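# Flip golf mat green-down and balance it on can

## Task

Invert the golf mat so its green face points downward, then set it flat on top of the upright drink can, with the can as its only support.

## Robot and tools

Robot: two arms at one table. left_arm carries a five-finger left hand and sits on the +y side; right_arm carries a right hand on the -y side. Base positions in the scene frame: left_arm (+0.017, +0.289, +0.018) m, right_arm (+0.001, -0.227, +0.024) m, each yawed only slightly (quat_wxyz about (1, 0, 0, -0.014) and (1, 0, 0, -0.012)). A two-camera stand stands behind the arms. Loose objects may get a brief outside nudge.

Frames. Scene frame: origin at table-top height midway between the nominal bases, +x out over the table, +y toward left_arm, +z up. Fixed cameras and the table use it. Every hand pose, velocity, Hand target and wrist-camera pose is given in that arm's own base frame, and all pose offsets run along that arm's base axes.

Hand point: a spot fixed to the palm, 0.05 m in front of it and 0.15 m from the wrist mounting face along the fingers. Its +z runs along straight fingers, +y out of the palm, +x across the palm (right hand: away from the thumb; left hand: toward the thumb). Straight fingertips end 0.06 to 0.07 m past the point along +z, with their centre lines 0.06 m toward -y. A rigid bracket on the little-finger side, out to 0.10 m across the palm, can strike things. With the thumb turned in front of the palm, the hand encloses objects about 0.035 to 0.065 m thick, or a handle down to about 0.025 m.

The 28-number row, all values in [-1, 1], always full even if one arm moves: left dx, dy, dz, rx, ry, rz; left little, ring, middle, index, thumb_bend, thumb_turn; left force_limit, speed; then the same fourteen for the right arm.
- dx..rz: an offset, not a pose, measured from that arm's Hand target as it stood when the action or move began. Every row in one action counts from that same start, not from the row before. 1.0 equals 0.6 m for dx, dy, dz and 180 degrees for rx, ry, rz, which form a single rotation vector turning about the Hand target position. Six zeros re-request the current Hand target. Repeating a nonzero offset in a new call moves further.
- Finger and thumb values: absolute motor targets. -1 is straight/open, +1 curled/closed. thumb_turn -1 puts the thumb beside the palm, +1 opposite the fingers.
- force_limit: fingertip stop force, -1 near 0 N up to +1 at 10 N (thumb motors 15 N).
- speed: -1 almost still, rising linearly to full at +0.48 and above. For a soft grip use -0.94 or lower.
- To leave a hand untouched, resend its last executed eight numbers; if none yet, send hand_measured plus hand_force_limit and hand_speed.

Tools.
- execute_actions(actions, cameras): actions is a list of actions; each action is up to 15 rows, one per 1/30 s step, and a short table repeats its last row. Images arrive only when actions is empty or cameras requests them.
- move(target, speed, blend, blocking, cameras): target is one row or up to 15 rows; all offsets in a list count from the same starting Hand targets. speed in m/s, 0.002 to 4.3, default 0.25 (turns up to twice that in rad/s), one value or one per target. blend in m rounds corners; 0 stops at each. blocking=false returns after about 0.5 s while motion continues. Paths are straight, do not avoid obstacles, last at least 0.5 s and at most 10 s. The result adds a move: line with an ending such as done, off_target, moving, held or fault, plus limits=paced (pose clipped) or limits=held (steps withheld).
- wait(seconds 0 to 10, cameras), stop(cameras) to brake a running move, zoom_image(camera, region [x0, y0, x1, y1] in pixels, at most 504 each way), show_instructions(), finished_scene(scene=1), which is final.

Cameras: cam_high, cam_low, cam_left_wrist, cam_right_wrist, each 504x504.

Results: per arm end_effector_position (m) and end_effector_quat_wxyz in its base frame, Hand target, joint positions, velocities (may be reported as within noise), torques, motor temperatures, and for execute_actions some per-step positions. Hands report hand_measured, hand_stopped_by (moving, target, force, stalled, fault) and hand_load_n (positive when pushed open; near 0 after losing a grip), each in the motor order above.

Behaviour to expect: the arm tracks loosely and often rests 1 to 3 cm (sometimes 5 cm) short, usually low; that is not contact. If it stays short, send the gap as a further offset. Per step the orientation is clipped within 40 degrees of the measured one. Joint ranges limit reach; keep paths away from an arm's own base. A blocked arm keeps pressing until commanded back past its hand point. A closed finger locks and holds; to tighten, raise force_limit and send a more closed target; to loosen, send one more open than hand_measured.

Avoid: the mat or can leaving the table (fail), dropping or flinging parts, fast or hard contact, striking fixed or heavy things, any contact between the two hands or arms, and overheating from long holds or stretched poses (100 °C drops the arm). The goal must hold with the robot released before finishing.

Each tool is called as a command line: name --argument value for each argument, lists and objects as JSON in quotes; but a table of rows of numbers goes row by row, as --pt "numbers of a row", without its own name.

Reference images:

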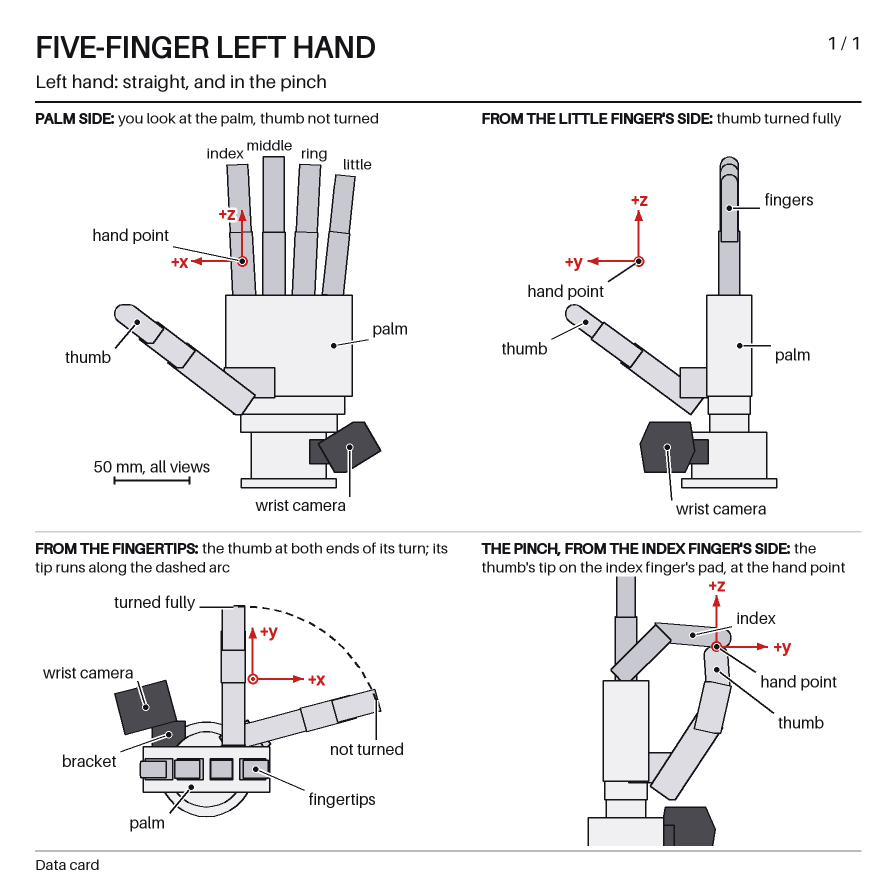

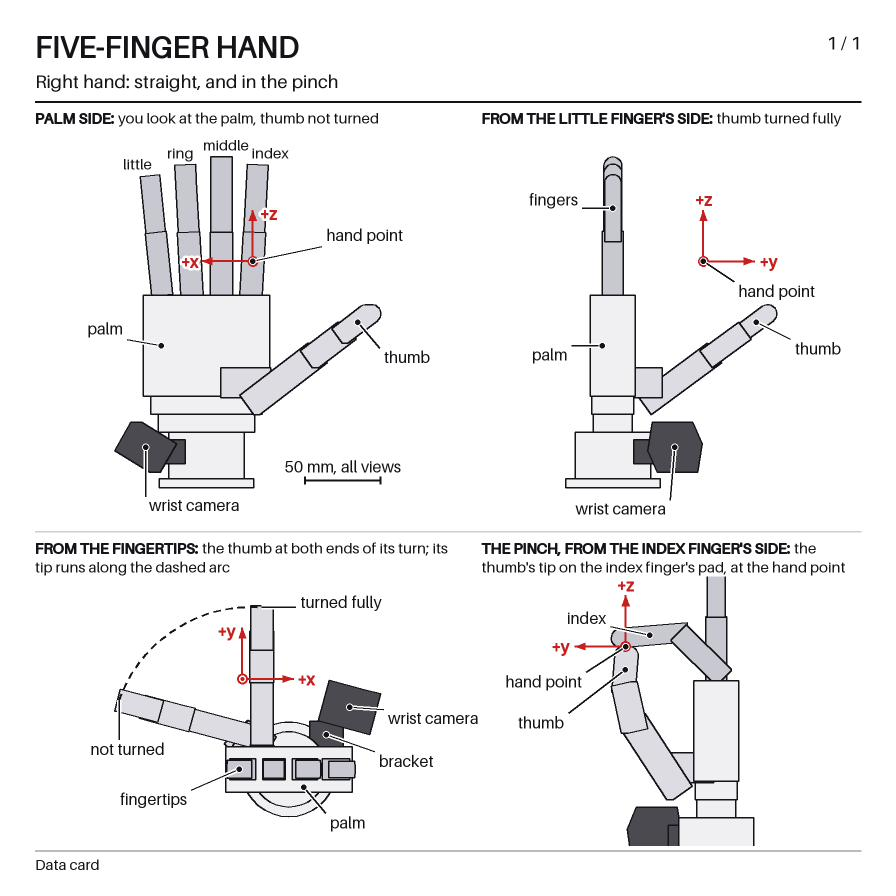

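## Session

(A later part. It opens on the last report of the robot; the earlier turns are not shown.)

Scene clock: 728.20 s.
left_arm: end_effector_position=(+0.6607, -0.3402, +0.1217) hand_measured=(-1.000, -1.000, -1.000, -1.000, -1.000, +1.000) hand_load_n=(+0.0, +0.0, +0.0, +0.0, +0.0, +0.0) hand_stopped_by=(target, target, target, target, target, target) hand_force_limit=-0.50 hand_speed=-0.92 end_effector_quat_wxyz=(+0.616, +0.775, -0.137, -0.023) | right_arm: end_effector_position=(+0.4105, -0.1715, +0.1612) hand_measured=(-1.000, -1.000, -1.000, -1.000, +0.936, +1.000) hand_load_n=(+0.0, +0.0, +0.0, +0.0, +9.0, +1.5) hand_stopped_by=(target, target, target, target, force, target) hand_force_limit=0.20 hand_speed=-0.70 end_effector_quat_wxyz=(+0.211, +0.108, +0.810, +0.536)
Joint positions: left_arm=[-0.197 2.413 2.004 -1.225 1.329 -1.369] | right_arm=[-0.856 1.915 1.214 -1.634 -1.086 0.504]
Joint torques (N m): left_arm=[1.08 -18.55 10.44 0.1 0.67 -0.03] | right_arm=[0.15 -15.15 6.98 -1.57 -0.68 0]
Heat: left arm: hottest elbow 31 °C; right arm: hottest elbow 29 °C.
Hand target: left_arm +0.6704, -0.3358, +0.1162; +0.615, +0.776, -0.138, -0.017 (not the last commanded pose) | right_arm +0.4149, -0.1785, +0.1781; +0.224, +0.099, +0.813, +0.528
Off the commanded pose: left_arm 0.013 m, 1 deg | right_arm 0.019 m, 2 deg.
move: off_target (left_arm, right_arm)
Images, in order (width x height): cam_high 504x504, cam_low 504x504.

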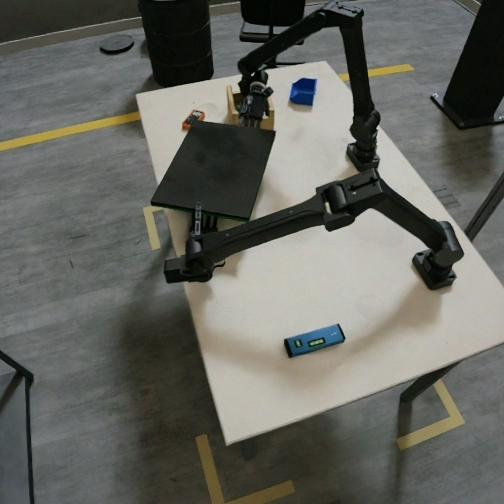

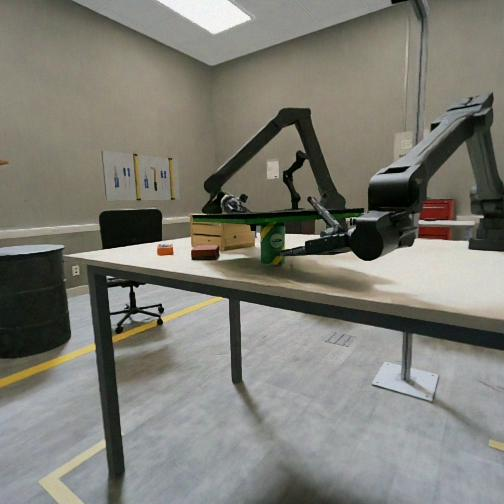

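move --target '[0.0,0.0,0.0,0,0,0,-1,-1,-1,-1,-1,1,-0.5,-0.92,0.0,0.0,0.03,0,0,0,-1,-1,-1,-1,1,1,0.2,-0.7]' --speed 0.04 --cameras '["cam_low","cam_high"]'

zoom_image --camera "cam_low" --region '[190, 175, 290, 275]'

Scene clock: 729.33 s.
left_arm: end_effector_position=(+0.6607, -0.3402, +0.1217) hand_measured=(-1.000, -1.000, -1.000, -1.000, -1.000, +1.000) hand_load_n=(+0.0, +0.0, +0.0, +0.0, +0.0, +0.0) hand_stopped_by=(target, target, target, target, target, target) hand_force_limit=-0.50 hand_speed=-0.92 end_effector_quat_wxyz=(+0.616, +0.775, -0.137, -0.023) | right_arm: end_effector_position=(+0.4088, -0.1694, +0.1712) hand_measured=(-1.000, -1.000, -1.000, -1.000, +0.936, +1.000) hand_load_n=(+0.0, +0.0, +0.0, +0.0, +9.0, +1.5) hand_stopped_by=(target, target, target, target, force, target) hand_force_limit=0.20 hand_speed=-0.70 end_effector_quat_wxyz=(+0.204, +0.114, +0.807, +0.542)
Joint positions: left_arm=[-0.197 2.413 2.004 -1.225 1.329 -1.369] | right_arm=[-0.856 1.899 1.214 -1.672 -1.086 0.504]
Joint torques (N m): left_arm=[1.08 -18.55 10.47 0.1 0.66 -0.03] | right_arm=[0.09 -16.03 7.97 -1.73 -0.66 -0.01]
Heat: left arm: hottest elbow 31 °C; right arm: hottest elbow 29 °C.
Hand target: left_arm +0.6704, -0.3358, +0.1162; +0.615, +0.776, -0.138, -0.017 | right_arm +0.4149, -0.1785, +0.1961; +0.224, +0.099, +0.813, +0.528
Off the commanded pose: left_arm 0.012 m, 1 deg | right_arm 0.027 m, 3 deg.
move: off_target (left_arm, right_arm)
Images, in order (width x height): cam_high 504x504, cam_low 504x504.

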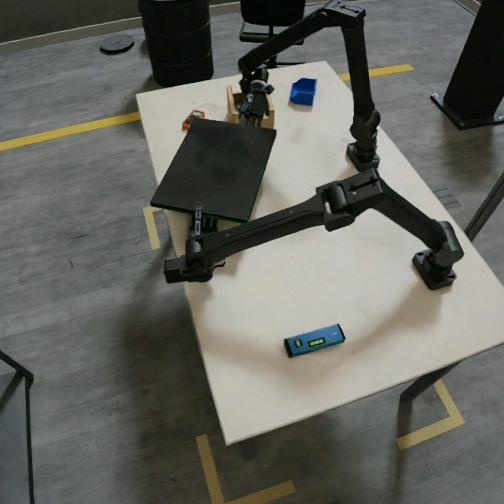

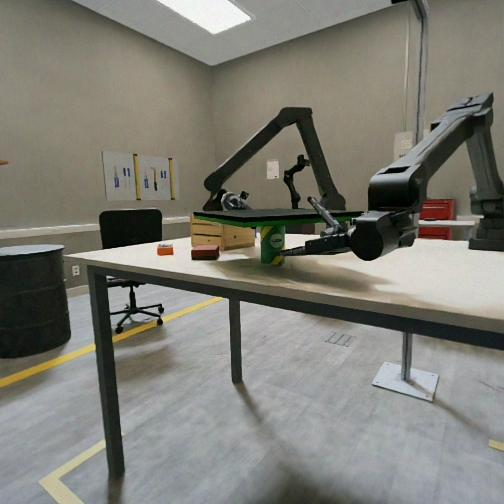

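Scaled by 5.040 from the camera's 504x504 image, which has a finer 720x720 frame.

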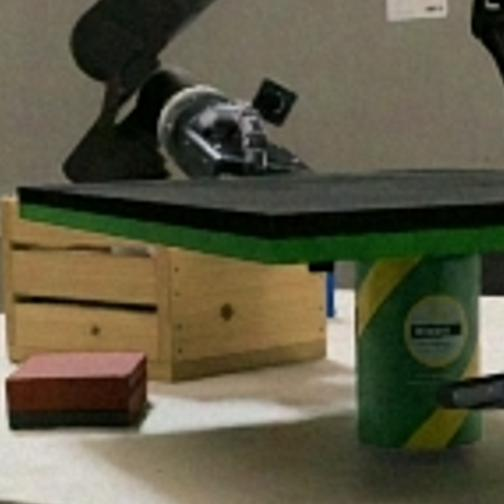

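move --target '[-0.008,0.0,0.06,0,0,0,-1,-1,-1,-1,-1,1,-0.5,-0.92,0.0,0.0,0.0,0,0,0,-1,-1,-1,-1,1,1,0.2,-0.7]' --speed 0.06 --cameras '["cam_low"]'

Scene clock: 732.10 s.
left_arm: end_effector_position=(+0.6587, -0.3398, +0.1293) hand_measured=(-1.000, -1.000, -1.000, -1.000, -1.000, +1.000) hand_load_n=(+0.0, +0.0, +0.0, +0.0, +0.0, +0.0) hand_stopped_by=(target, target, target, target, target, target) hand_force_limit=-0.50 hand_speed=-0.92 end_effector_quat_wxyz=(+0.616, +0.776, -0.129, -0.033) | right_arm: end_effector_position=(+0.4087, -0.1694, +0.1712) hand_measured=(-1.000, -1.000, -1.000, -1.000, +0.936, +1.000) hand_load_n=(+0.0, +0.0, +0.0, +0.0, +9.0, +1.5) hand_stopped_by=(target, target, target, target, force, target) hand_force_limit=0.20 hand_speed=-0.70 end_effector_quat_wxyz=(+0.204, +0.114, +0.807, +0.542)
Joint positions: left_arm=[-0.197 2.401 2.004 -1.261 1.329 -1.369] | right_arm=[-0.856 1.899 1.214 -1.673 -1.086 0.504]
Joint torques (N m): left_arm=[0.91 -21.71 9.65 -0.24 0.67 -0.07] | right_arm=[0.09 -16.09 7.97 -1.76 -0.67 -0.01]
Heat: left arm: hottest elbow 31 °C; right arm: hottest elbow 30 °C.
Hand target: left_arm +0.6657, -0.3358, +0.1523; +0.615, +0.776, -0.138, -0.017 | right_arm +0.4149, -0.1785, +0.1961; +0.224, +0.099, +0.813, +0.528
Off the commanded pose: left_arm 0.024 m, 2 deg | right_arm 0.027 m, 3 deg.
move: off_target (left_arm, right_arm)
Images, in order (width x height): cam_low 504x504.

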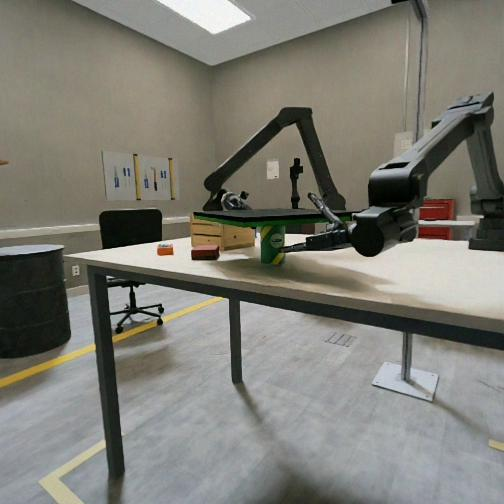

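move --pt "0 0.0 0.02 0 0 0 -1 -1 -1 -1 -1 1 -0.5 -0.92 0.0 0.0 0.0 0 0 0 -1 -1 -1 -1 1 1 0.2 -0.7" --pt "-0.0187 -0.08 0.02 0 0 0 -1 -1 -1 -1 -1 1 -0.5 -0.92 0.0 0.0 0.0 0 0 0 -1 -1 -1 -1 1 1 0.2 -0.7" --speed 0.05 --cameras '["cam_low","cam_high"]'

zoom_image --camera "cam_low" --region '[190, 175, 290, 275]'

zoom_image --camera "cam_low" --region '[270, 180, 370, 280]'

Scene clock: 735.33 s.
left_arm: end_effector_position=(+0.6565, -0.3789, +0.1475) hand_measured=(-1.000, -1.000, -1.000, -1.000, -1.000, +1.000) hand_load_n=(+0.0, +0.0, +0.0, +0.0, +0.0, +0.0) hand_stopped_by=(target, target, target, target, target, target) hand_force_limit=-0.50 hand_speed=-0.92 end_effector_quat_wxyz=(+0.615, +0.777, -0.128, -0.027) | right_arm: end_effector_position=(+0.4087, -0.1694, +0.1712) hand_measured=(-1.000, -1.000, -1.000, -1.000, +0.936, +1.000) hand_load_n=(+0.0, +0.0, +0.0, +0.0, +9.0, +1.5) hand_stopped_by=(target, target, target, target, force, target) hand_force_limit=0.20 hand_speed=-0.70 end_effector_quat_wxyz=(+0.204, +0.114, +0.807, +0.542)
Joint positions: left_arm=[-0.252 2.337 1.932 -0.985 1.323 -1.636] | right_arm=[-0.856 1.899 1.214 -1.673 -1.086 0.504]
Joint torques (N m): left_arm=[-0.44 -21.83 7.86 1.07 0.66 -0.15] | right_arm=[0.09 -16.03 7.98 -1.73 -0.66 -0.01]
Heat: left arm: hottest elbow 31 °C; right arm: hottest elbow 30 °C.
Hand target: left_arm +0.6544, -0.3838, +0.1640; +0.615, +0.776, -0.138, -0.017 | right_arm +0.4149, -0.1785, +0.1961; +0.224, +0.099, +0.813, +0.528
Off the commanded pose: left_arm 0.018 m, 2 deg | right_arm 0.027 m, 3 deg.
move: off_target (left_arm, right_arm)
Images, in order (width x height): cam_high 504x504, cam_low 504x504.

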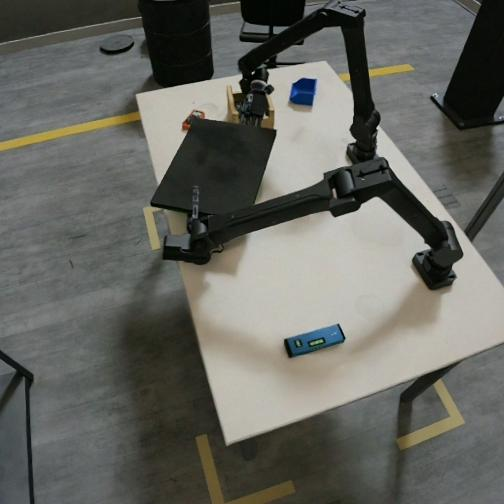

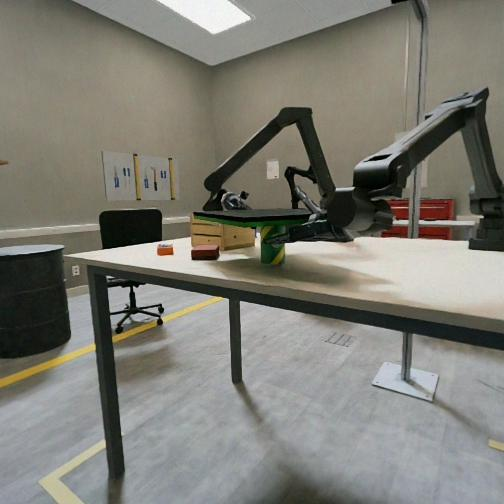

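Scaled by 5.040 from the camera's 504x504 image, which has a finer 720x720 frame.

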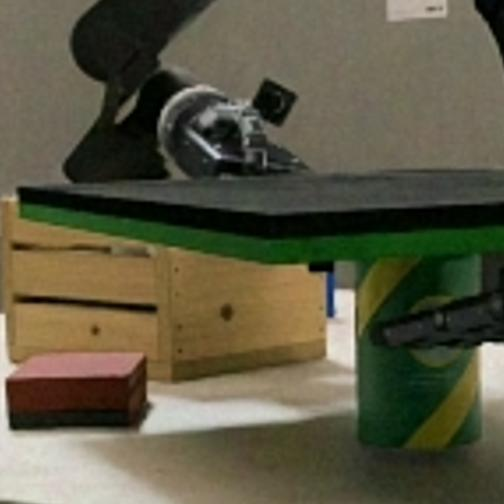

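Scaled by 5.040 from the camera's 504x504 image, which has a finer 720x720 frame.

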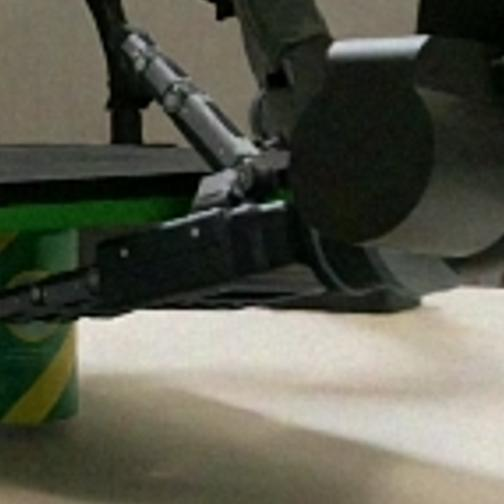

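move --target '[0,0.0,0.02,0,0,0,-1,-1,-1,-1,-1,1,-0.5,-0.92,0.0,0.0,0.0,0,0,0,-1,-1,-1,-1,1,1,0.2,-0.7]' --speed 0.05 --cameras '["cam_low"]'

zoom_image --camera "cam_low" --region '[190, 175, 290, 275]'

Scene clock: 736.40 s.
left_arm: end_effector_position=(+0.6571, -0.3790, +0.1528) hand_measured=(-1.000, -1.000, -1.000, -1.000, -1.000, +1.000) hand_load_n=(+0.0, +0.0, +0.0, +0.0, +0.0, +0.0) hand_stopped_by=(target, target, target, target, target, target) hand_force_limit=-0.50 hand_speed=-0.92 end_effector_quat_wxyz=(+0.614, +0.779, -0.128, -0.026) | right_arm: end_effector_position=(+0.4086, -0.1693, +0.1711) hand_measured=(-1.000, -1.000, -1.000, -1.000, +0.936, +1.000) hand_load_n=(+0.0, +0.0, +0.0, +0.0, +9.0, +1.5) hand_stopped_by=(target, target, target, target, force, target) hand_force_limit=0.20 hand_speed=-0.70 end_effector_quat_wxyz=(+0.203, +0.113, +0.807, +0.542)
Joint positions: left_arm=[-0.252 2.329 1.932 -0.985 1.319 -1.645] | right_arm=[-0.856 1.899 1.214 -1.673 -1.085 0.504]
Joint torques (N m): left_arm=[-0.44 -22.24 8.31 0.49 0.78 -0.12] | right_arm=[0.09 -15.97 7.98 -1.76 -0.71 -0.01]
Heat: left arm: hottest elbow 31 °C; right arm: hottest elbow 30 °C.
Hand target: left_arm +0.6544, -0.3838, +0.1762; +0.615, +0.776, -0.138, -0.017 | right_arm +0.4149, -0.1785, +0.1962; +0.224, +0.099, +0.813, +0.528
Off the commanded pose: left_arm 0.024 m, 2 deg | right_arm 0.027 m, 3 deg.
move: off_target (left_arm, right_arm)
Images, in order (width x height): cam_low 504x504.

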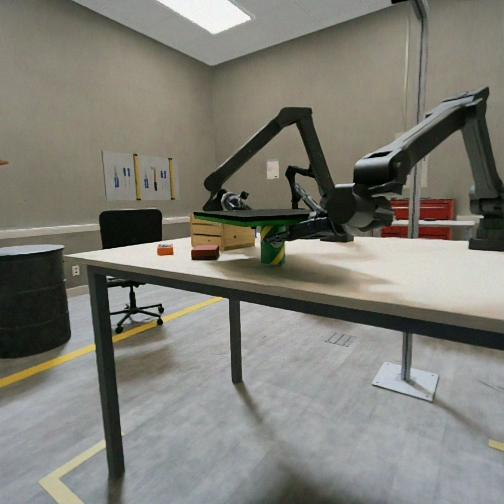

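Scaled by 5.040 from the camera's 504x504 image, which has a finer 720x720 frame.

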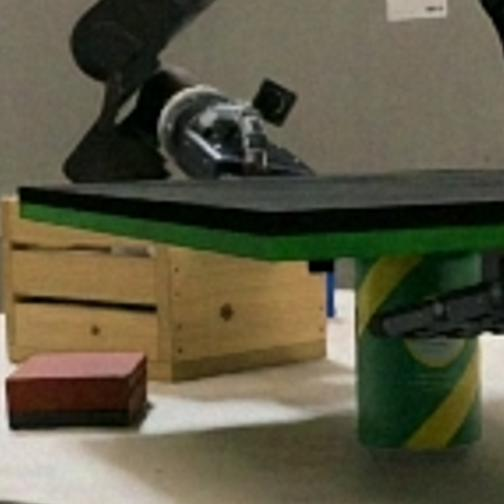

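move --target '[0,0.0,0.01,0,0,0,-1,-1,-1,-1,-1,1,-0.5,-0.92,0.0,0.0,0.0,0,0,0,-1,-1,-1,-1,1,1,0.2,-0.7]' --speed 0.05

move --target '[0,0.0,0.0,0,0,0,-1,-1,-1,-1,-0.15,1,-0.5,-0.5,0.0,0.0,0.0,0,0,0,-1,-1,-1,-1,1,1,0.2,-0.7]' --speed 0.05

move --target '[0,0.0,0.0,0,0,0,-1,-1,-1,-1,0.24,1,-0.5,-0.92,0.0,0.0,0.0,0,0,0,-1,-1,-1,-1,1,1,0.2,-0.7]' --speed 0.05 --cameras '["cam_low"]'

zoom_image --camera "cam_low" --region '[190, 175, 290, 275]'

Scene clock: 737.47 s.
left_arm: end_effector_position=(+0.6571, -0.3789, +0.1529) hand_measured=(-1.000, -1.000, -1.000, -1.000, -1.000, +1.000) hand_load_n=(+0.0, +0.0, +0.0, +0.0, +0.0, +0.0) hand_stopped_by=(target, target, target, target, target, target) hand_force_limit=-0.50 hand_speed=-0.92 end_effector_quat_wxyz=(+0.613, +0.779, -0.126, -0.027) | right_arm: end_effector_position=(+0.4086, -0.1693, +0.1711) hand_measured=(-1.000, -1.000, -1.000, -1.000, +0.936, +1.000) hand_load_n=(+0.0, +0.0, +0.0, +0.5, +9.0, +1.5) hand_stopped_by=(target, target, target, target, force, target) hand_force_limit=0.20 hand_speed=-0.70 end_effector_quat_wxyz=(+0.203, +0.113, +0.807, +0.542)
Joint positions: left_arm=[-0.252 2.328 1.932 -0.988 1.318 -1.648] | right_arm=[-0.856 1.899 1.214 -1.673 -1.085 0.504]
Joint torques (N m): left_arm=[-0.5 -22.65 8.59 0.23 0.82 -0.11] | right_arm=[0.15 -15.97 7.98 -1.76 -0.72 0]
Heat: left arm: hottest elbow 31 °C; right arm: hottest elbow 30 °C.
Hand target: left_arm +0.6544, -0.3838, +0.1820; +0.615, +0.776, -0.137, -0.017 | right_arm +0.4149, -0.1785, +0.1962; +0.224, +0.099, +0.813, +0.528
Off the commanded pose: left_arm 0.030 m, 2 deg | right_arm 0.027 m, 3 deg.
move: off_target (left_arm, right_arm)

Scene clock: 738.93 s.
left_arm: end_effector_position=(+0.6571, -0.3789, +0.1531) hand_measured=(-1.000, -1.000, -1.000, -1.000, -0.150, +1.000) hand_load_n=(+0.0, +0.0, +0.0, +0.0, +0.0, +0.0) hand_stopped_by=(target, target, target, target, target, target) hand_force_limit=-0.50 hand_speed=-0.50 end_effector_quat_wxyz=(+0.613, +0.779, -0.126, -0.027) | right_arm: end_effector_position=(+0.4086, -0.1693, +0.1711) hand_measured=(-1.000, -1.000, -1.000, -1.000, +0.936, +1.000) hand_load_n=(+0.0, +0.0, +0.0, +0.0, +9.0, +1.5) hand_stopped_by=(target, target, target, target, force, target) hand_force_limit=0.20 hand_speed=-0.70 end_effector_quat_wxyz=(+0.203, +0.113, +0.807, +0.542)
Joint positions: left_arm=[-0.252 2.327 1.932 -0.988 1.318 -1.649] | right_arm=[-0.856 1.899 1.214 -1.673 -1.085 0.504]
Joint torques (N m): left_arm=[-0.56 -22.59 8.61 0.2 0.83 -0.11] | right_arm=[0.03 -16.03 7.95 -1.73 -0.71 -0.01]
Heat: left arm: hottest elbow 31 °C; right arm: hottest elbow 30 °C.
Hand target: left_arm +0.6544, -0.3838, +0.1822; +0.615, +0.776, -0.138, -0.017 | right_arm +0.4149, -0.1785, +0.1962; +0.224, +0.099, +0.813, +0.528
Off the commanded pose: left_arm 0.029 m, 2 deg | right_arm 0.027 m, 3 deg.
move: off_target (left_arm, right_arm)

Scene clock: 741.47 s.
left_arm: end_effector_position=(+0.6570, -0.3792, +0.1539) hand_measured=(-1.000, -1.000, -1.000, -1.000, +0.112, +1.000) hand_load_n=(+0.0, +0.0, +0.0, +0.0, +3.5, +0.5) hand_stopped_by=(target, target, target, target, force, target) hand_force_limit=-0.50 hand_speed=-0.92 end_effector_quat_wxyz=(+0.613, +0.779, -0.126, -0.027) | right_arm: end_effector_position=(+0.4085, -0.1692, +0.1709) hand_measured=(-1.000, -1.000, -1.000, -1.000, +0.936, +1.000) hand_load_n=(+0.0, +0.0, +0.5, +0.5, +9.0, +1.5) hand_stopped_by=(target, target, target, target, force, target) hand_force_limit=0.20 hand_speed=-0.70 end_effector_quat_wxyz=(+0.203, +0.113, +0.808, +0.542)
Joint positions: left_arm=[-0.253 2.326 1.932 -0.988 1.318 -1.65] | right_arm=[-0.856 1.899 1.214 -1.673 -1.084 0.504]
Joint torques (N m): left_arm=[-0.5 -22.53 8.59 0.23 0.83 -0.1] | right_arm=[0.03 -16.09 7.95 -1.76 -0.76 -0.01]
Heat: left arm: hottest elbow 31 °C; right arm: hottest elbow 30 °C.
Hand target: left_arm +0.6543, -0.3840, +0.1822; +0.615, +0.776, -0.138, -0.017 | right_arm +0.4149, -0.1785, +0.1962; +0.224, +0.099, +0.813, +0.528
Off the commanded pose: left_arm 0.029 m, 2 deg | right_arm 0.028 m, 3 deg.
move: off_target (left_arm, right_arm)
Images, in order (width x height): cam_low 504x504.

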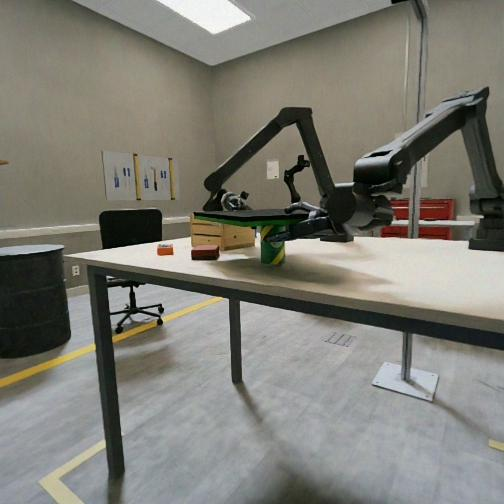

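Scaled by 5.040 from the camera's 504x504 image, which has a finer 720x720 frame.

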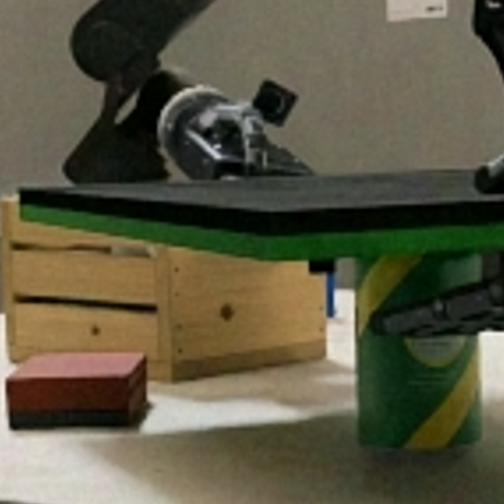

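move --pt "0 0.0 0.05 0 0 0 -1 -1 -1 -1 0.24 1 -0.5 -0.92 0.0 0.0 0.03 0 0 0 -1 -1 -1 -1 1 1 0.2 -0.7" --speed 0.03 --cameras '["cam_low"]'

zoom_image --camera "cam_low" --region '[190, 175, 290, 275]'

Scene clock: 743.23 s.
left_arm: end_effector_position=(+0.6539, -0.3783, +0.1650) hand_measured=(-1.000, -1.000, -1.000, -1.000, +0.112, +1.000) hand_load_n=(+0.0, +0.0, +0.0, +0.0, +2.0, +0.5) hand_stopped_by=(target, target, target, target, force, target) hand_force_limit=-0.50 hand_speed=-0.92 end_effector_quat_wxyz=(+0.610, +0.783, -0.112, -0.043) | right_arm: end_effector_position=(+0.4089, -0.1691, +0.1822) hand_measured=(-1.000, -1.000, -1.000, -1.000, +0.936, +1.000) hand_load_n=(+0.0, +0.5, +0.0, +0.5, +9.0, +1.5) hand_stopped_by=(target, target, target, target, force, target) hand_force_limit=0.20 hand_speed=-0.70 end_effector_quat_wxyz=(+0.203, +0.117, +0.811, +0.536)
Joint positions: left_arm=[-0.253 2.305 1.932 -1.043 1.313 -1.658] | right_arm=[-0.856 1.867 1.214 -1.673 -1.082 0.535]
Joint torques (N m): left_arm=[-0.56 -23.06 10.48 0.2 1.02 -0.04] | right_arm=[0.03 -16.73 8.13 -1.77 -1.02 0.06]
Heat: left arm: hottest elbow 31 °C; right arm: hottest elbow 30 °C.
Hand target: left_arm +0.6543, -0.3840, +0.2122; +0.615, +0.776, -0.138, -0.017 | right_arm +0.4149, -0.1785, +0.2142; +0.224, +0.099, +0.813, +0.528
Off the commanded pose: left_arm 0.048 m, 4 deg | right_arm 0.034 m, 3 deg.
joint sent to its limit (right arm) — joint 4 (wrist pitch), lower limit. The joint targets still meet the commanded pose.
move: off_target (left_arm, right_arm)
Images, in order (width x height): cam_low 504x504.

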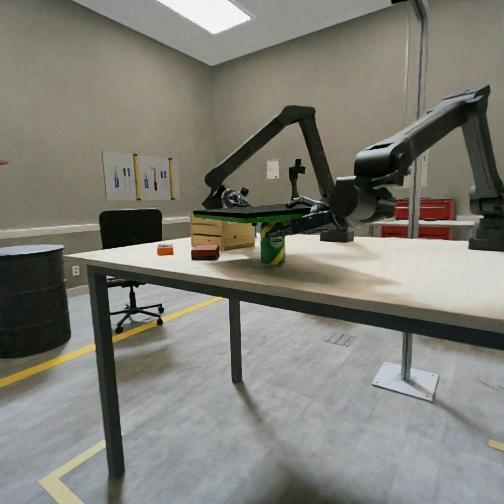

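Scaled by 5.040 from the camera's 504x504 image, which has a finer 720x720 frame.

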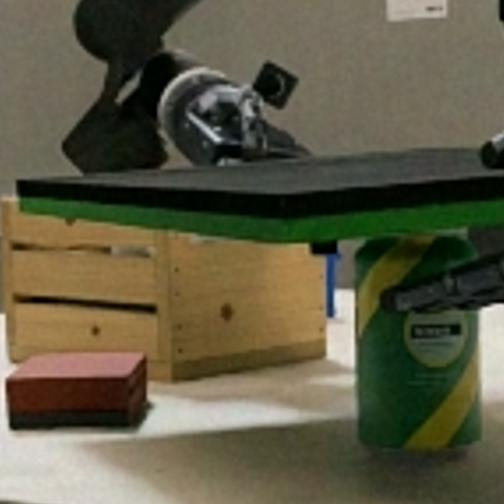

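wait --seconds 0.1 --cameras '["cam_left_wrist","cam_right_wrist","cam_high"]'

Scene clock: 743.80 s.
left_arm: end_effector_position=(+0.6539, -0.3783, +0.1650) hand_measured=(-1.000, -1.000, -1.000, -1.000, +0.112, +1.000) hand_load_n=(+0.0, +0.0, +0.0, +0.0, +1.5, +0.5) hand_stopped_by=(target, target, target, target, force, target) hand_force_limit=-0.50 hand_speed=-0.92 end_effector_quat_wxyz=(+0.610, +0.783, -0.112, -0.043) | right_arm: end_effector_position=(+0.4090, -0.1691, +0.1822) hand_measured=(-1.000, -1.000, -1.000, -1.000, +0.936, +1.000) hand_load_n=(+0.0, +0.0, +0.0, +0.5, +9.0, +1.5) hand_stopped_by=(target, target, target, target, force, target) hand_force_limit=0.20 hand_speed=-0.70 end_effector_quat_wxyz=(+0.203, +0.118, +0.811, +0.536)
Joint positions: left_arm=[-0.253 2.305 1.932 -1.044 1.313 -1.658] | right_arm=[-0.856 1.867 1.214 -1.673 -1.082 0.536]
Joint torques (N m): left_arm=[-0.44 -23.24 10.47 0.24 1.01 -0.04] | right_arm=[0.03 -16.67 8.09 -1.76 -1.03 0.05]
Heat: left arm: hottest elbow 31 °C; right arm: hottest elbow 30 °C.
Hand target: left_arm +0.6543, -0.3840, +0.2122; +0.615, +0.776, -0.138, -0.017 | right_arm +0.4149, -0.1785, +0.2142; +0.224, +0.099, +0.813, +0.528
Off the commanded pose: left_arm 0.048 m, 4 deg | right_arm 0.034 m, 3 deg.
wait: 0.10 s; at rest from the start
camera_calibration:
cam_left_wrist: T_world_to_cam=[[0.412818, 0.132813, -0.901078, -0.0659851], [0.866812, 0.246492, 0.43345, -0.543091], [0.279677, -0.960001, -0.0133674, -0.432079], [0, 0, 0, 1]] pos_world=[0.61884, -0.272165, 0.170169]
cam_right_wrist: T_world_to_cam=[[-0.263974, 0.441626, 0.857487, 0.0246668], [0.493223, -0.702188, 0.513481, -0.416507], [0.828884, 0.558478, -0.0324607, -0.124953], [0, 0, 0, 1]] pos_world=[0.315514, -0.233576, 0.188661]
Images, in order (width x height): cam_high 504x504, cam_left_wrist 504x504, cam_right_wrist 504x504.

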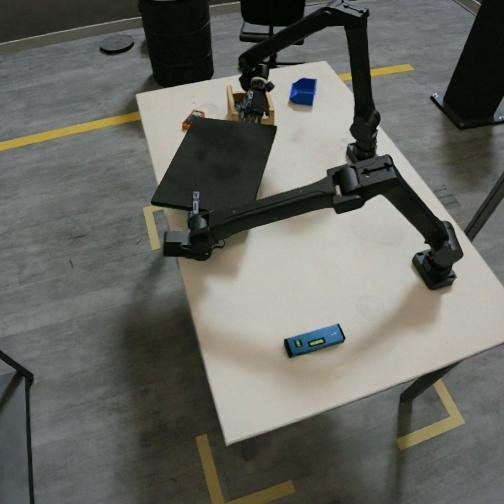

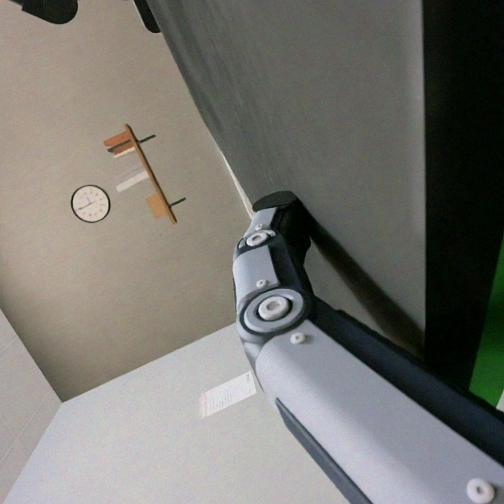

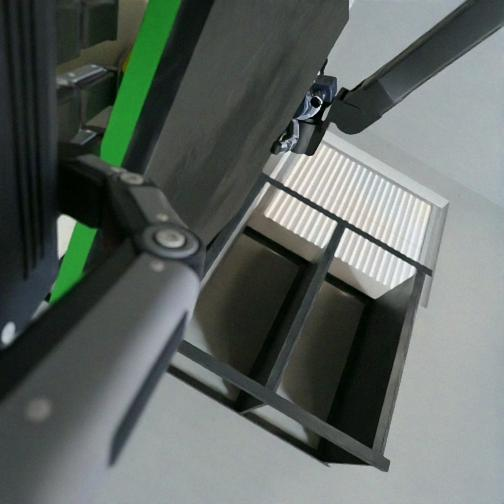

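zoom_image --camera "cam_high" --region '[130, 80, 290, 240]'

zoom_image --camera "cam_low" --region '[230, 190, 300, 260]'

Scaled by 3.150 from the camera's 504x504 image, which has a finer 720x720 frame.

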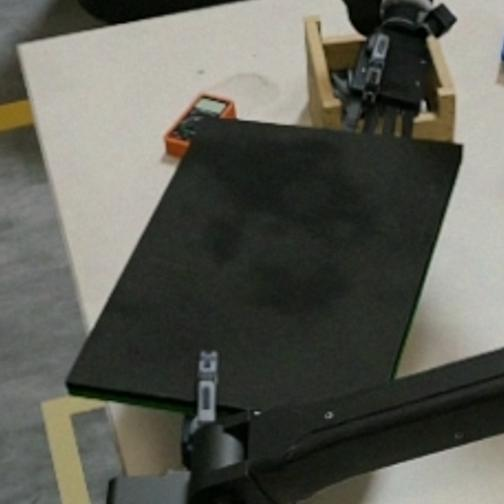

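This scene's latest camera images include none from cam_low. They are from: cam_high, cam_left_wrist, cam_right_wrist. cam_low's image comes with the result of a call that names it in "cameras".

move --target '[0.0317,0.0283,0.0,0,0,0,-1,-1,-1,-1,0.24,1,-0.5,-0.92,0.0317,0.0283,0.0,0,0,0,-1,-1,-1,-1,1,1,0.2,-0.7]' --speed 0.03 --cameras '["cam_low","cam_high"]'

zoom_image --camera "cam_low" --region '[190, 175, 290, 275]'

zoom_image --camera "cam_high" --region '[130, 80, 290, 240]'

Scene clock: 747.00 s.
left_arm: end_effector_position=(+0.6629, -0.3660, +0.1890) hand_measured=(-1.000, -1.000, -1.000, -1.000, +0.114, +1.000) hand_load_n=(+0.0, +0.0, +0.0, +0.0, +0.0, +0.0) hand_stopped_by=(target, target, target, target, force, target) hand_force_limit=-0.50 hand_speed=-0.92 end_effector_quat_wxyz=(+0.609, +0.783, -0.118, -0.039) | right_arm: end_effector_position=(+0.4214, -0.1580, +0.1850) hand_measured=(-1.000, -1.000, -1.000, -1.000, +0.936, +1.000) hand_load_n=(+0.0, +0.0, +0.0, +0.5, +9.5, +1.5) hand_stopped_by=(target, target, target, target, force, target) hand_force_limit=0.20 hand_speed=-0.70 end_effector_quat_wxyz=(+0.190, +0.128, +0.804, +0.549)
Joint positions: left_arm=[-0.232 2.319 2.026 -1.208 1.313 -1.557] | right_arm=[-0.819 1.867 1.214 -1.67 -1.11 0.589]
Joint torques (N m): left_arm=[0.44 -19.9 12.97 0.06 1.18 0.07] | right_arm=[1.32 -16.44 8.49 -0.51 -1.15 0.04]
Heat: left arm: hottest shoulder 31 °C; right arm: hottest elbow 30 °C.
Hand target: left_arm +0.6734, -0.3668, +0.2121; +0.615, +0.776, -0.138, -0.017 | right_arm +0.4339, -0.1614, +0.2141; +0.224, +0.099, +0.813, +0.528
Off the commanded pose: left_arm 0.025 m, 4 deg | right_arm 0.032 m, 6 deg.
move: off_target (left_arm, right_arm)
Images, in order (width x height): cam_high 504x504, cam_low 504x504.

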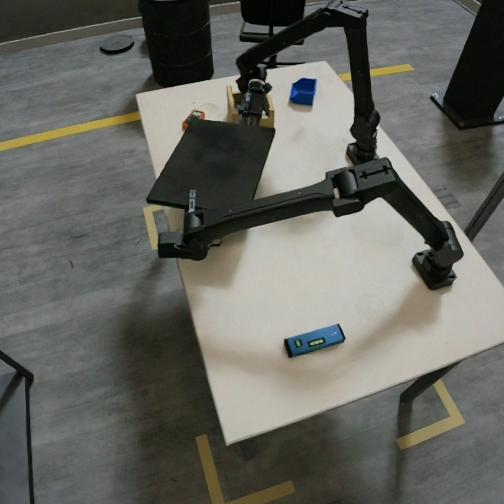

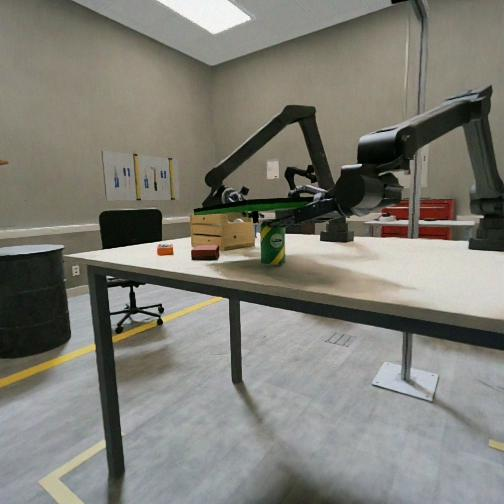

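Scaled by 5.040 from the camera's 504x504 image, which has a finer 720x720 frame.

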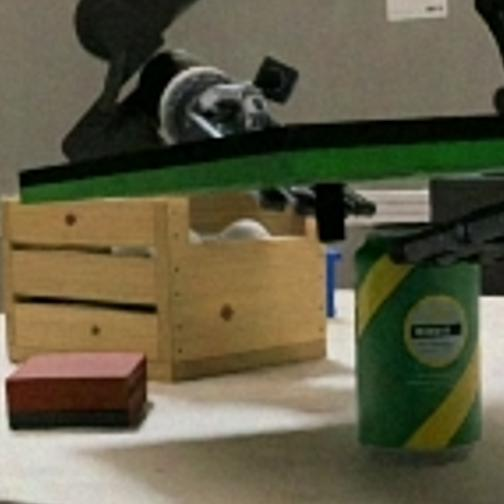

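Scaled by 3.150 from the camera's 504x504 image, which has a finer 720x720 frame.

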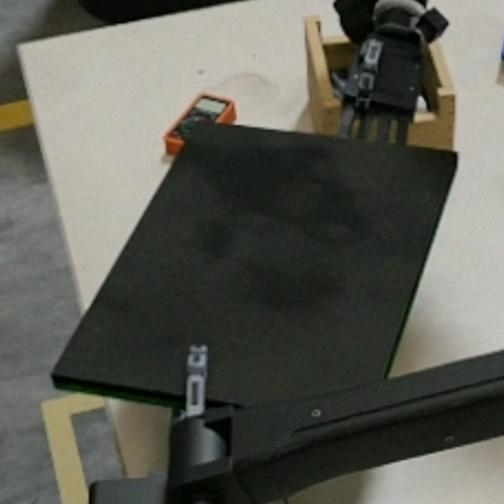

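zoom_image --camera "cam_low" --region '[230, 185, 300, 255]'

Scaled by 7.200 from the camera's 504x504 image, which has a finer 720x720 frame.

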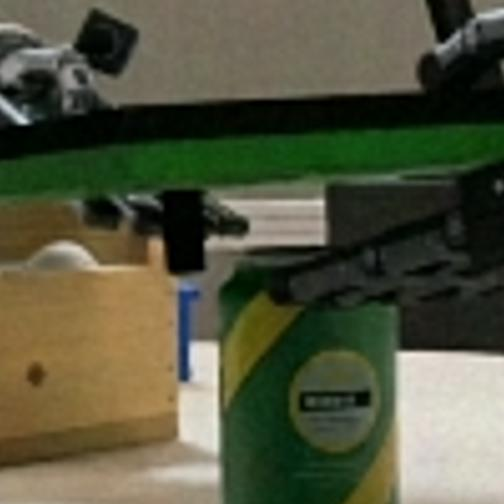

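move --target '[0.0,0.0,-0.04,0,0,0,-1,-1,-1,-1,0.24,1,-0.5,-0.92,0.0,0.0,0.0,0,0,0,-1,-1,-1,-1,1,1,0.2,-0.7]' --speed 0.03 --cameras '["cam_low"]'

zoom_image --camera "cam_low" --region '[190, 175, 290, 275]'

Scene clock: 748.80 s.
left_arm: end_effector_position=(+0.6652, -0.3665, +0.1716) hand_measured=(-1.000, -1.000, -1.000, -1.000, +0.114, +1.000) hand_load_n=(+0.0, +0.0, +0.0, +0.0, +0.5, +0.5) hand_stopped_by=(target, target, target, target, force, target) hand_force_limit=-0.50 hand_speed=-0.92 end_effector_quat_wxyz=(+0.609, +0.783, -0.117, -0.041) | right_arm: end_effector_position=(+0.4214, -0.1580, +0.1850) hand_measured=(-1.000, -1.000, -1.000, -1.000, +0.936, +1.000) hand_load_n=(+0.0, +0.0, +0.0, +0.5, +9.0, +1.5) hand_stopped_by=(target, target, target, target, force, target) hand_force_limit=0.20 hand_speed=-0.70 end_effector_quat_wxyz=(+0.190, +0.129, +0.804, +0.549)
Joint positions: left_arm=[-0.232 2.344 2.026 -1.189 1.313 -1.556] | right_arm=[-0.819 1.867 1.214 -1.67 -1.11 0.59]
Joint torques (N m): left_arm=[0.38 -20.07 11.37 0.92 1.17 0.09] | right_arm=[1.32 -16.44 8.53 -0.5 -1.15 0.04]
Heat: left arm: hottest shoulder 31 °C; right arm: hottest elbow 30 °C.
Hand target: left_arm +0.6735, -0.3668, +0.1882; +0.615, +0.776, -0.138, -0.017 | right_arm +0.4339, -0.1614, +0.2141; +0.224, +0.099, +0.813, +0.528
Off the commanded pose: left_arm 0.019 m, 4 deg | right_arm 0.032 m, 6 deg.
move: off_target (left_arm, right_arm)
Images, in order (width x height): cam_low 504x504.

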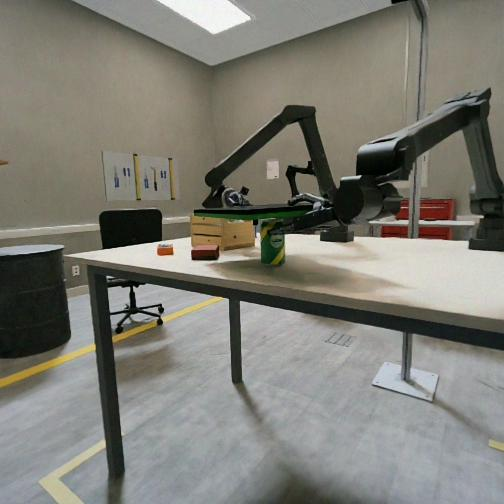

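Scaled by 5.040 from the camera's 504x504 image, which has a finer 720x720 frame.

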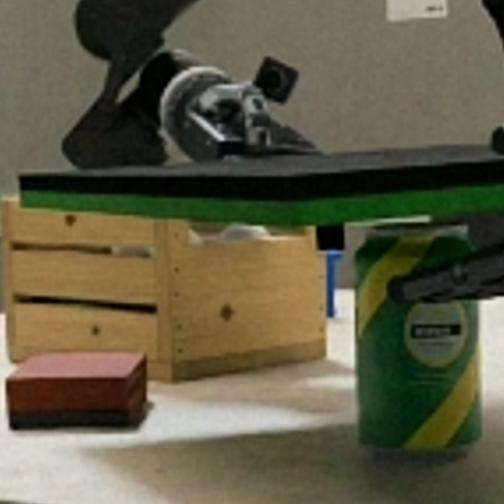

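move --target '[0.0,0.0,-0.02,0,0,0,-1,-1,-1,-1,0.24,1,-0.5,-0.92,0.0,0.0,-0.033,0,0,0,-1,-1,-1,-1,1,1,0.2,-0.7]' --speed 0.03 --cameras '["cam_low"]'

zoom_image --camera "cam_low" --region '[190, 175, 290, 275]'

Scene clock: 750.10 s.
left_arm: end_effector_position=(+0.6668, -0.3669, +0.1641) hand_measured=(-1.000, -1.000, -1.000, -1.000, +0.114, +1.000) hand_load_n=(+0.0, +0.0, +0.0, +0.0, +2.0, +1.0) hand_stopped_by=(target, target, target, target, force, target) hand_force_limit=-0.50 hand_speed=-0.92 end_effector_quat_wxyz=(+0.609, +0.783, -0.120, -0.037) | right_arm: end_effector_position=(+0.4236, -0.1592, +0.1805) hand_measured=(-1.000, -1.000, -1.000, -1.000, +0.936, +1.000) hand_load_n=(+0.0, +0.0, +0.0, +0.5, +9.0, +1.5) hand_stopped_by=(target, target, target, target, force, target) hand_force_limit=0.20 hand_speed=-0.70 end_effector_quat_wxyz=(+0.204, +0.116, +0.810, +0.538)
Joint positions: left_arm=[-0.232 2.356 2.026 -1.169 1.313 -1.555] | right_arm=[-0.817 1.867 1.214 -1.623 -1.11 0.591]
Joint torques (N m): left_arm=[0.44 -20.01 10.65 0.99 1.16 0.09] | right_arm=[1.2 -14.27 7.38 -0.43 -1.17 0.06]
Heat: left arm: hottest shoulder 31 °C; right arm: hottest elbow 30 °C.
Hand target: left_arm +0.6734, -0.3668, +0.1762; +0.615, +0.776, -0.138, -0.017 | right_arm +0.4339, -0.1615, +0.1943; +0.224, +0.099, +0.813, +0.528
Off the commanded pose: left_arm 0.014 m, 3 deg | right_arm 0.017 m, 3 deg.
move: off_target (left_arm, right_arm)
Images, in order (width x height): cam_low 504x504.

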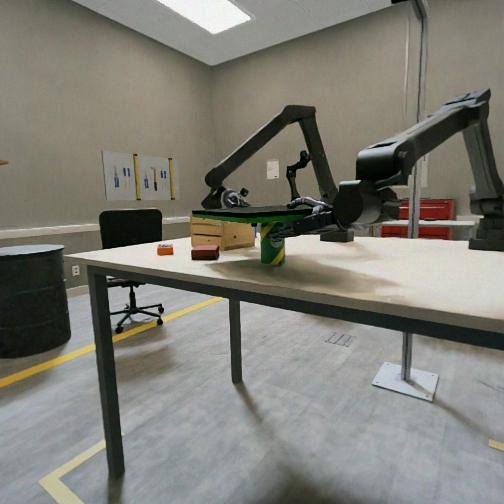

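Scaled by 5.040 from the camera's 504x504 image, which has a finer 720x720 frame.

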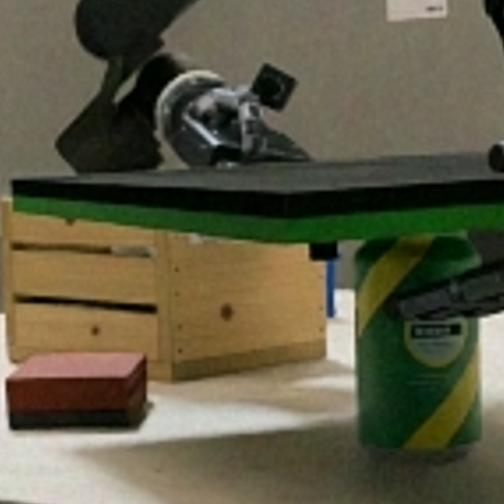

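move --target '[0.0,0.0,-0.02,0,0,0,-1,-1,-1,-1,0.24,1,-0.5,-0.92,0.0,0.0,-0.015,0,0,0,-1,-1,-1,-1,1,1,0.2,-0.7]' --speed 0.03

move --target '[0.0,0.0,-0.015,0,0,0,-1,-1,-1,-1,0.24,1,-0.5,-0.92,0.0,0.0,-0.012,0,0,0,-1,-1,-1,-1,1,1,0.2,-0.7]' --speed 0.03 --cameras '["cam_low","cam_high"]'

zoom_image --camera "cam_low" --region '[190, 175, 290, 275]'

zoom_image --camera "cam_high" --region '[130, 80, 290, 240]'

Scene clock: 751.23 s.
left_arm: end_effector_position=(+0.6684, -0.3673, +0.1557) hand_measured=(-1.000, -1.000, -1.000, -1.000, +0.112, +1.000) hand_load_n=(+0.0, +0.0, +0.0, +0.0, +3.5, +2.0) hand_stopped_by=(target, target, target, target, force, target) hand_force_limit=-0.50 hand_speed=-0.92 end_effector_quat_wxyz=(+0.610, +0.782, -0.122, -0.035) | right_arm: end_effector_position=(+0.4250, -0.1600, +0.1757) hand_measured=(-1.000, -1.000, -1.000, -1.000, +0.936, +1.000) hand_load_n=(+0.0, +0.0, +0.0, +0.5, +9.0, +1.5) hand_stopped_by=(target, target, target, target, force, target) hand_force_limit=0.20 hand_speed=-0.70 end_effector_quat_wxyz=(+0.208, +0.113, +0.812, +0.534)
Joint positions: left_arm=[-0.232 2.369 2.026 -1.149 1.315 -1.555] | right_arm=[-0.816 1.874 1.214 -1.601 -1.11 0.592]
Joint torques (N m): left_arm=[0.38 -20.01 9.98 1.03 1.11 0.1] | right_arm=[1.14 -13.92 6.75 -0.43 -1.17 0.04]
Heat: left arm: hottest shoulder 31 °C; right arm: hottest elbow 30 °C.
Hand target: left_arm +0.6734, -0.3668, +0.1640; +0.615, +0.776, -0.138, -0.017 | right_arm +0.4339, -0.1614, +0.1854; +0.224, +0.099, +0.813, +0.528
Off the commanded pose: left_arm 0.010 m, 3 deg | right_arm 0.013 m, 2 deg.
move: off_target (left_arm, right_arm)

Scene clock: 752.07 s.
left_arm: end_effector_position=(+0.6693, -0.3675, +0.1541) hand_measured=(-1.000, -1.000, -1.000, -1.000, +0.112, +1.000) hand_load_n=(+0.5, +0.0, +0.0, +0.0, +3.0, +1.0) hand_stopped_by=(target, target, target, target, force, target) hand_force_limit=-0.50 hand_speed=-0.92 end_effector_quat_wxyz=(+0.612, +0.780, -0.125, -0.030) | right_arm: end_effector_position=(+0.4259, -0.1610, +0.1711) hand_measured=(-1.000, -1.000, -1.000, -1.000, +0.936, +1.000) hand_load_n=(+0.0, +0.0, +0.0, +0.5, +9.5, +1.0) hand_stopped_by=(target, target, target, target, force, target) hand_force_limit=0.20 hand_speed=-0.70 end_effector_quat_wxyz=(+0.210, +0.111, +0.812, +0.533)
Joint positions: left_arm=[-0.232 2.373 2.026 -1.133 1.318 -1.554] | right_arm=[-0.816 1.882 1.214 -1.586 -1.11 0.592]
Joint torques (N m): left_arm=[0.44 -19.66 9.52 1.07 1 0.09] | right_arm=[1.2 -13.57 6.35 -0.32 -1.16 0.05]
Heat: left arm: hottest shoulder 31 °C; right arm: hottest elbow 30 °C.
Hand target: left_arm +0.6734, -0.3668, +0.1551; +0.615, +0.776, -0.138, -0.017 | right_arm +0.4339, -0.1615, +0.1781; +0.224, +0.099, +0.813, +0.528
Off the commanded pose: left_arm 0.004 m, 2 deg | right_arm 0.011 m, 2 deg.
move: off_target (right_arm)
Images, in order (width x height): cam_high 504x504, cam_low 504x504.

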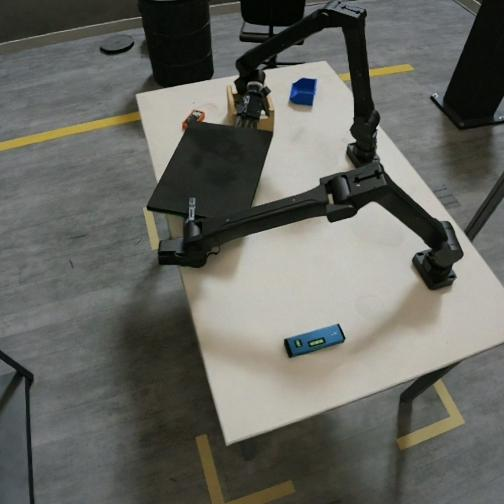

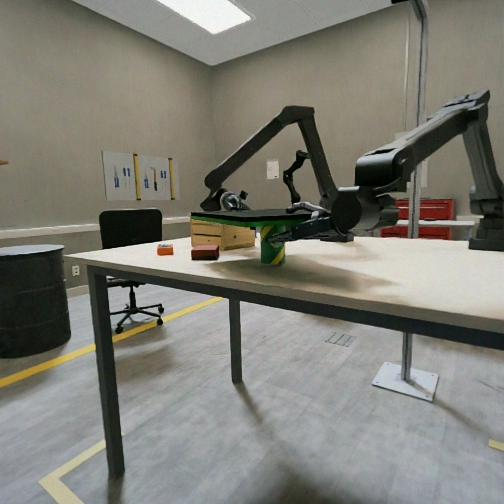

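Scaled by 5.040 from the camera's 504x504 image, which has a finer 720x720 frame.

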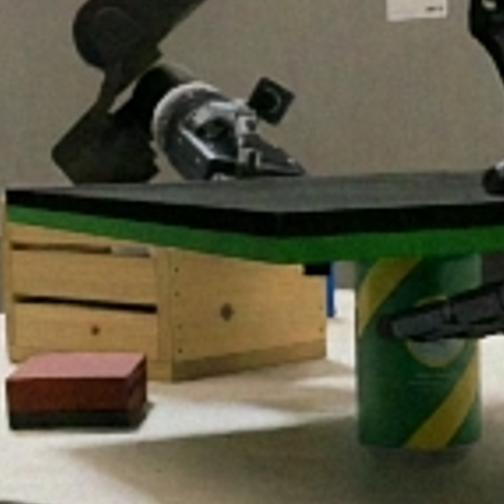

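Scaled by 3.150 from the camera's 504x504 image, which has a finer 720x720 frame.

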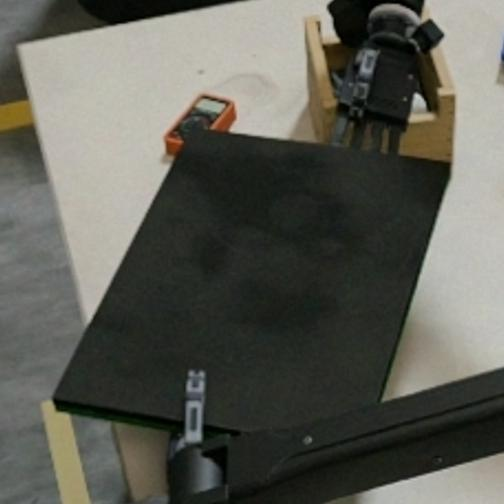

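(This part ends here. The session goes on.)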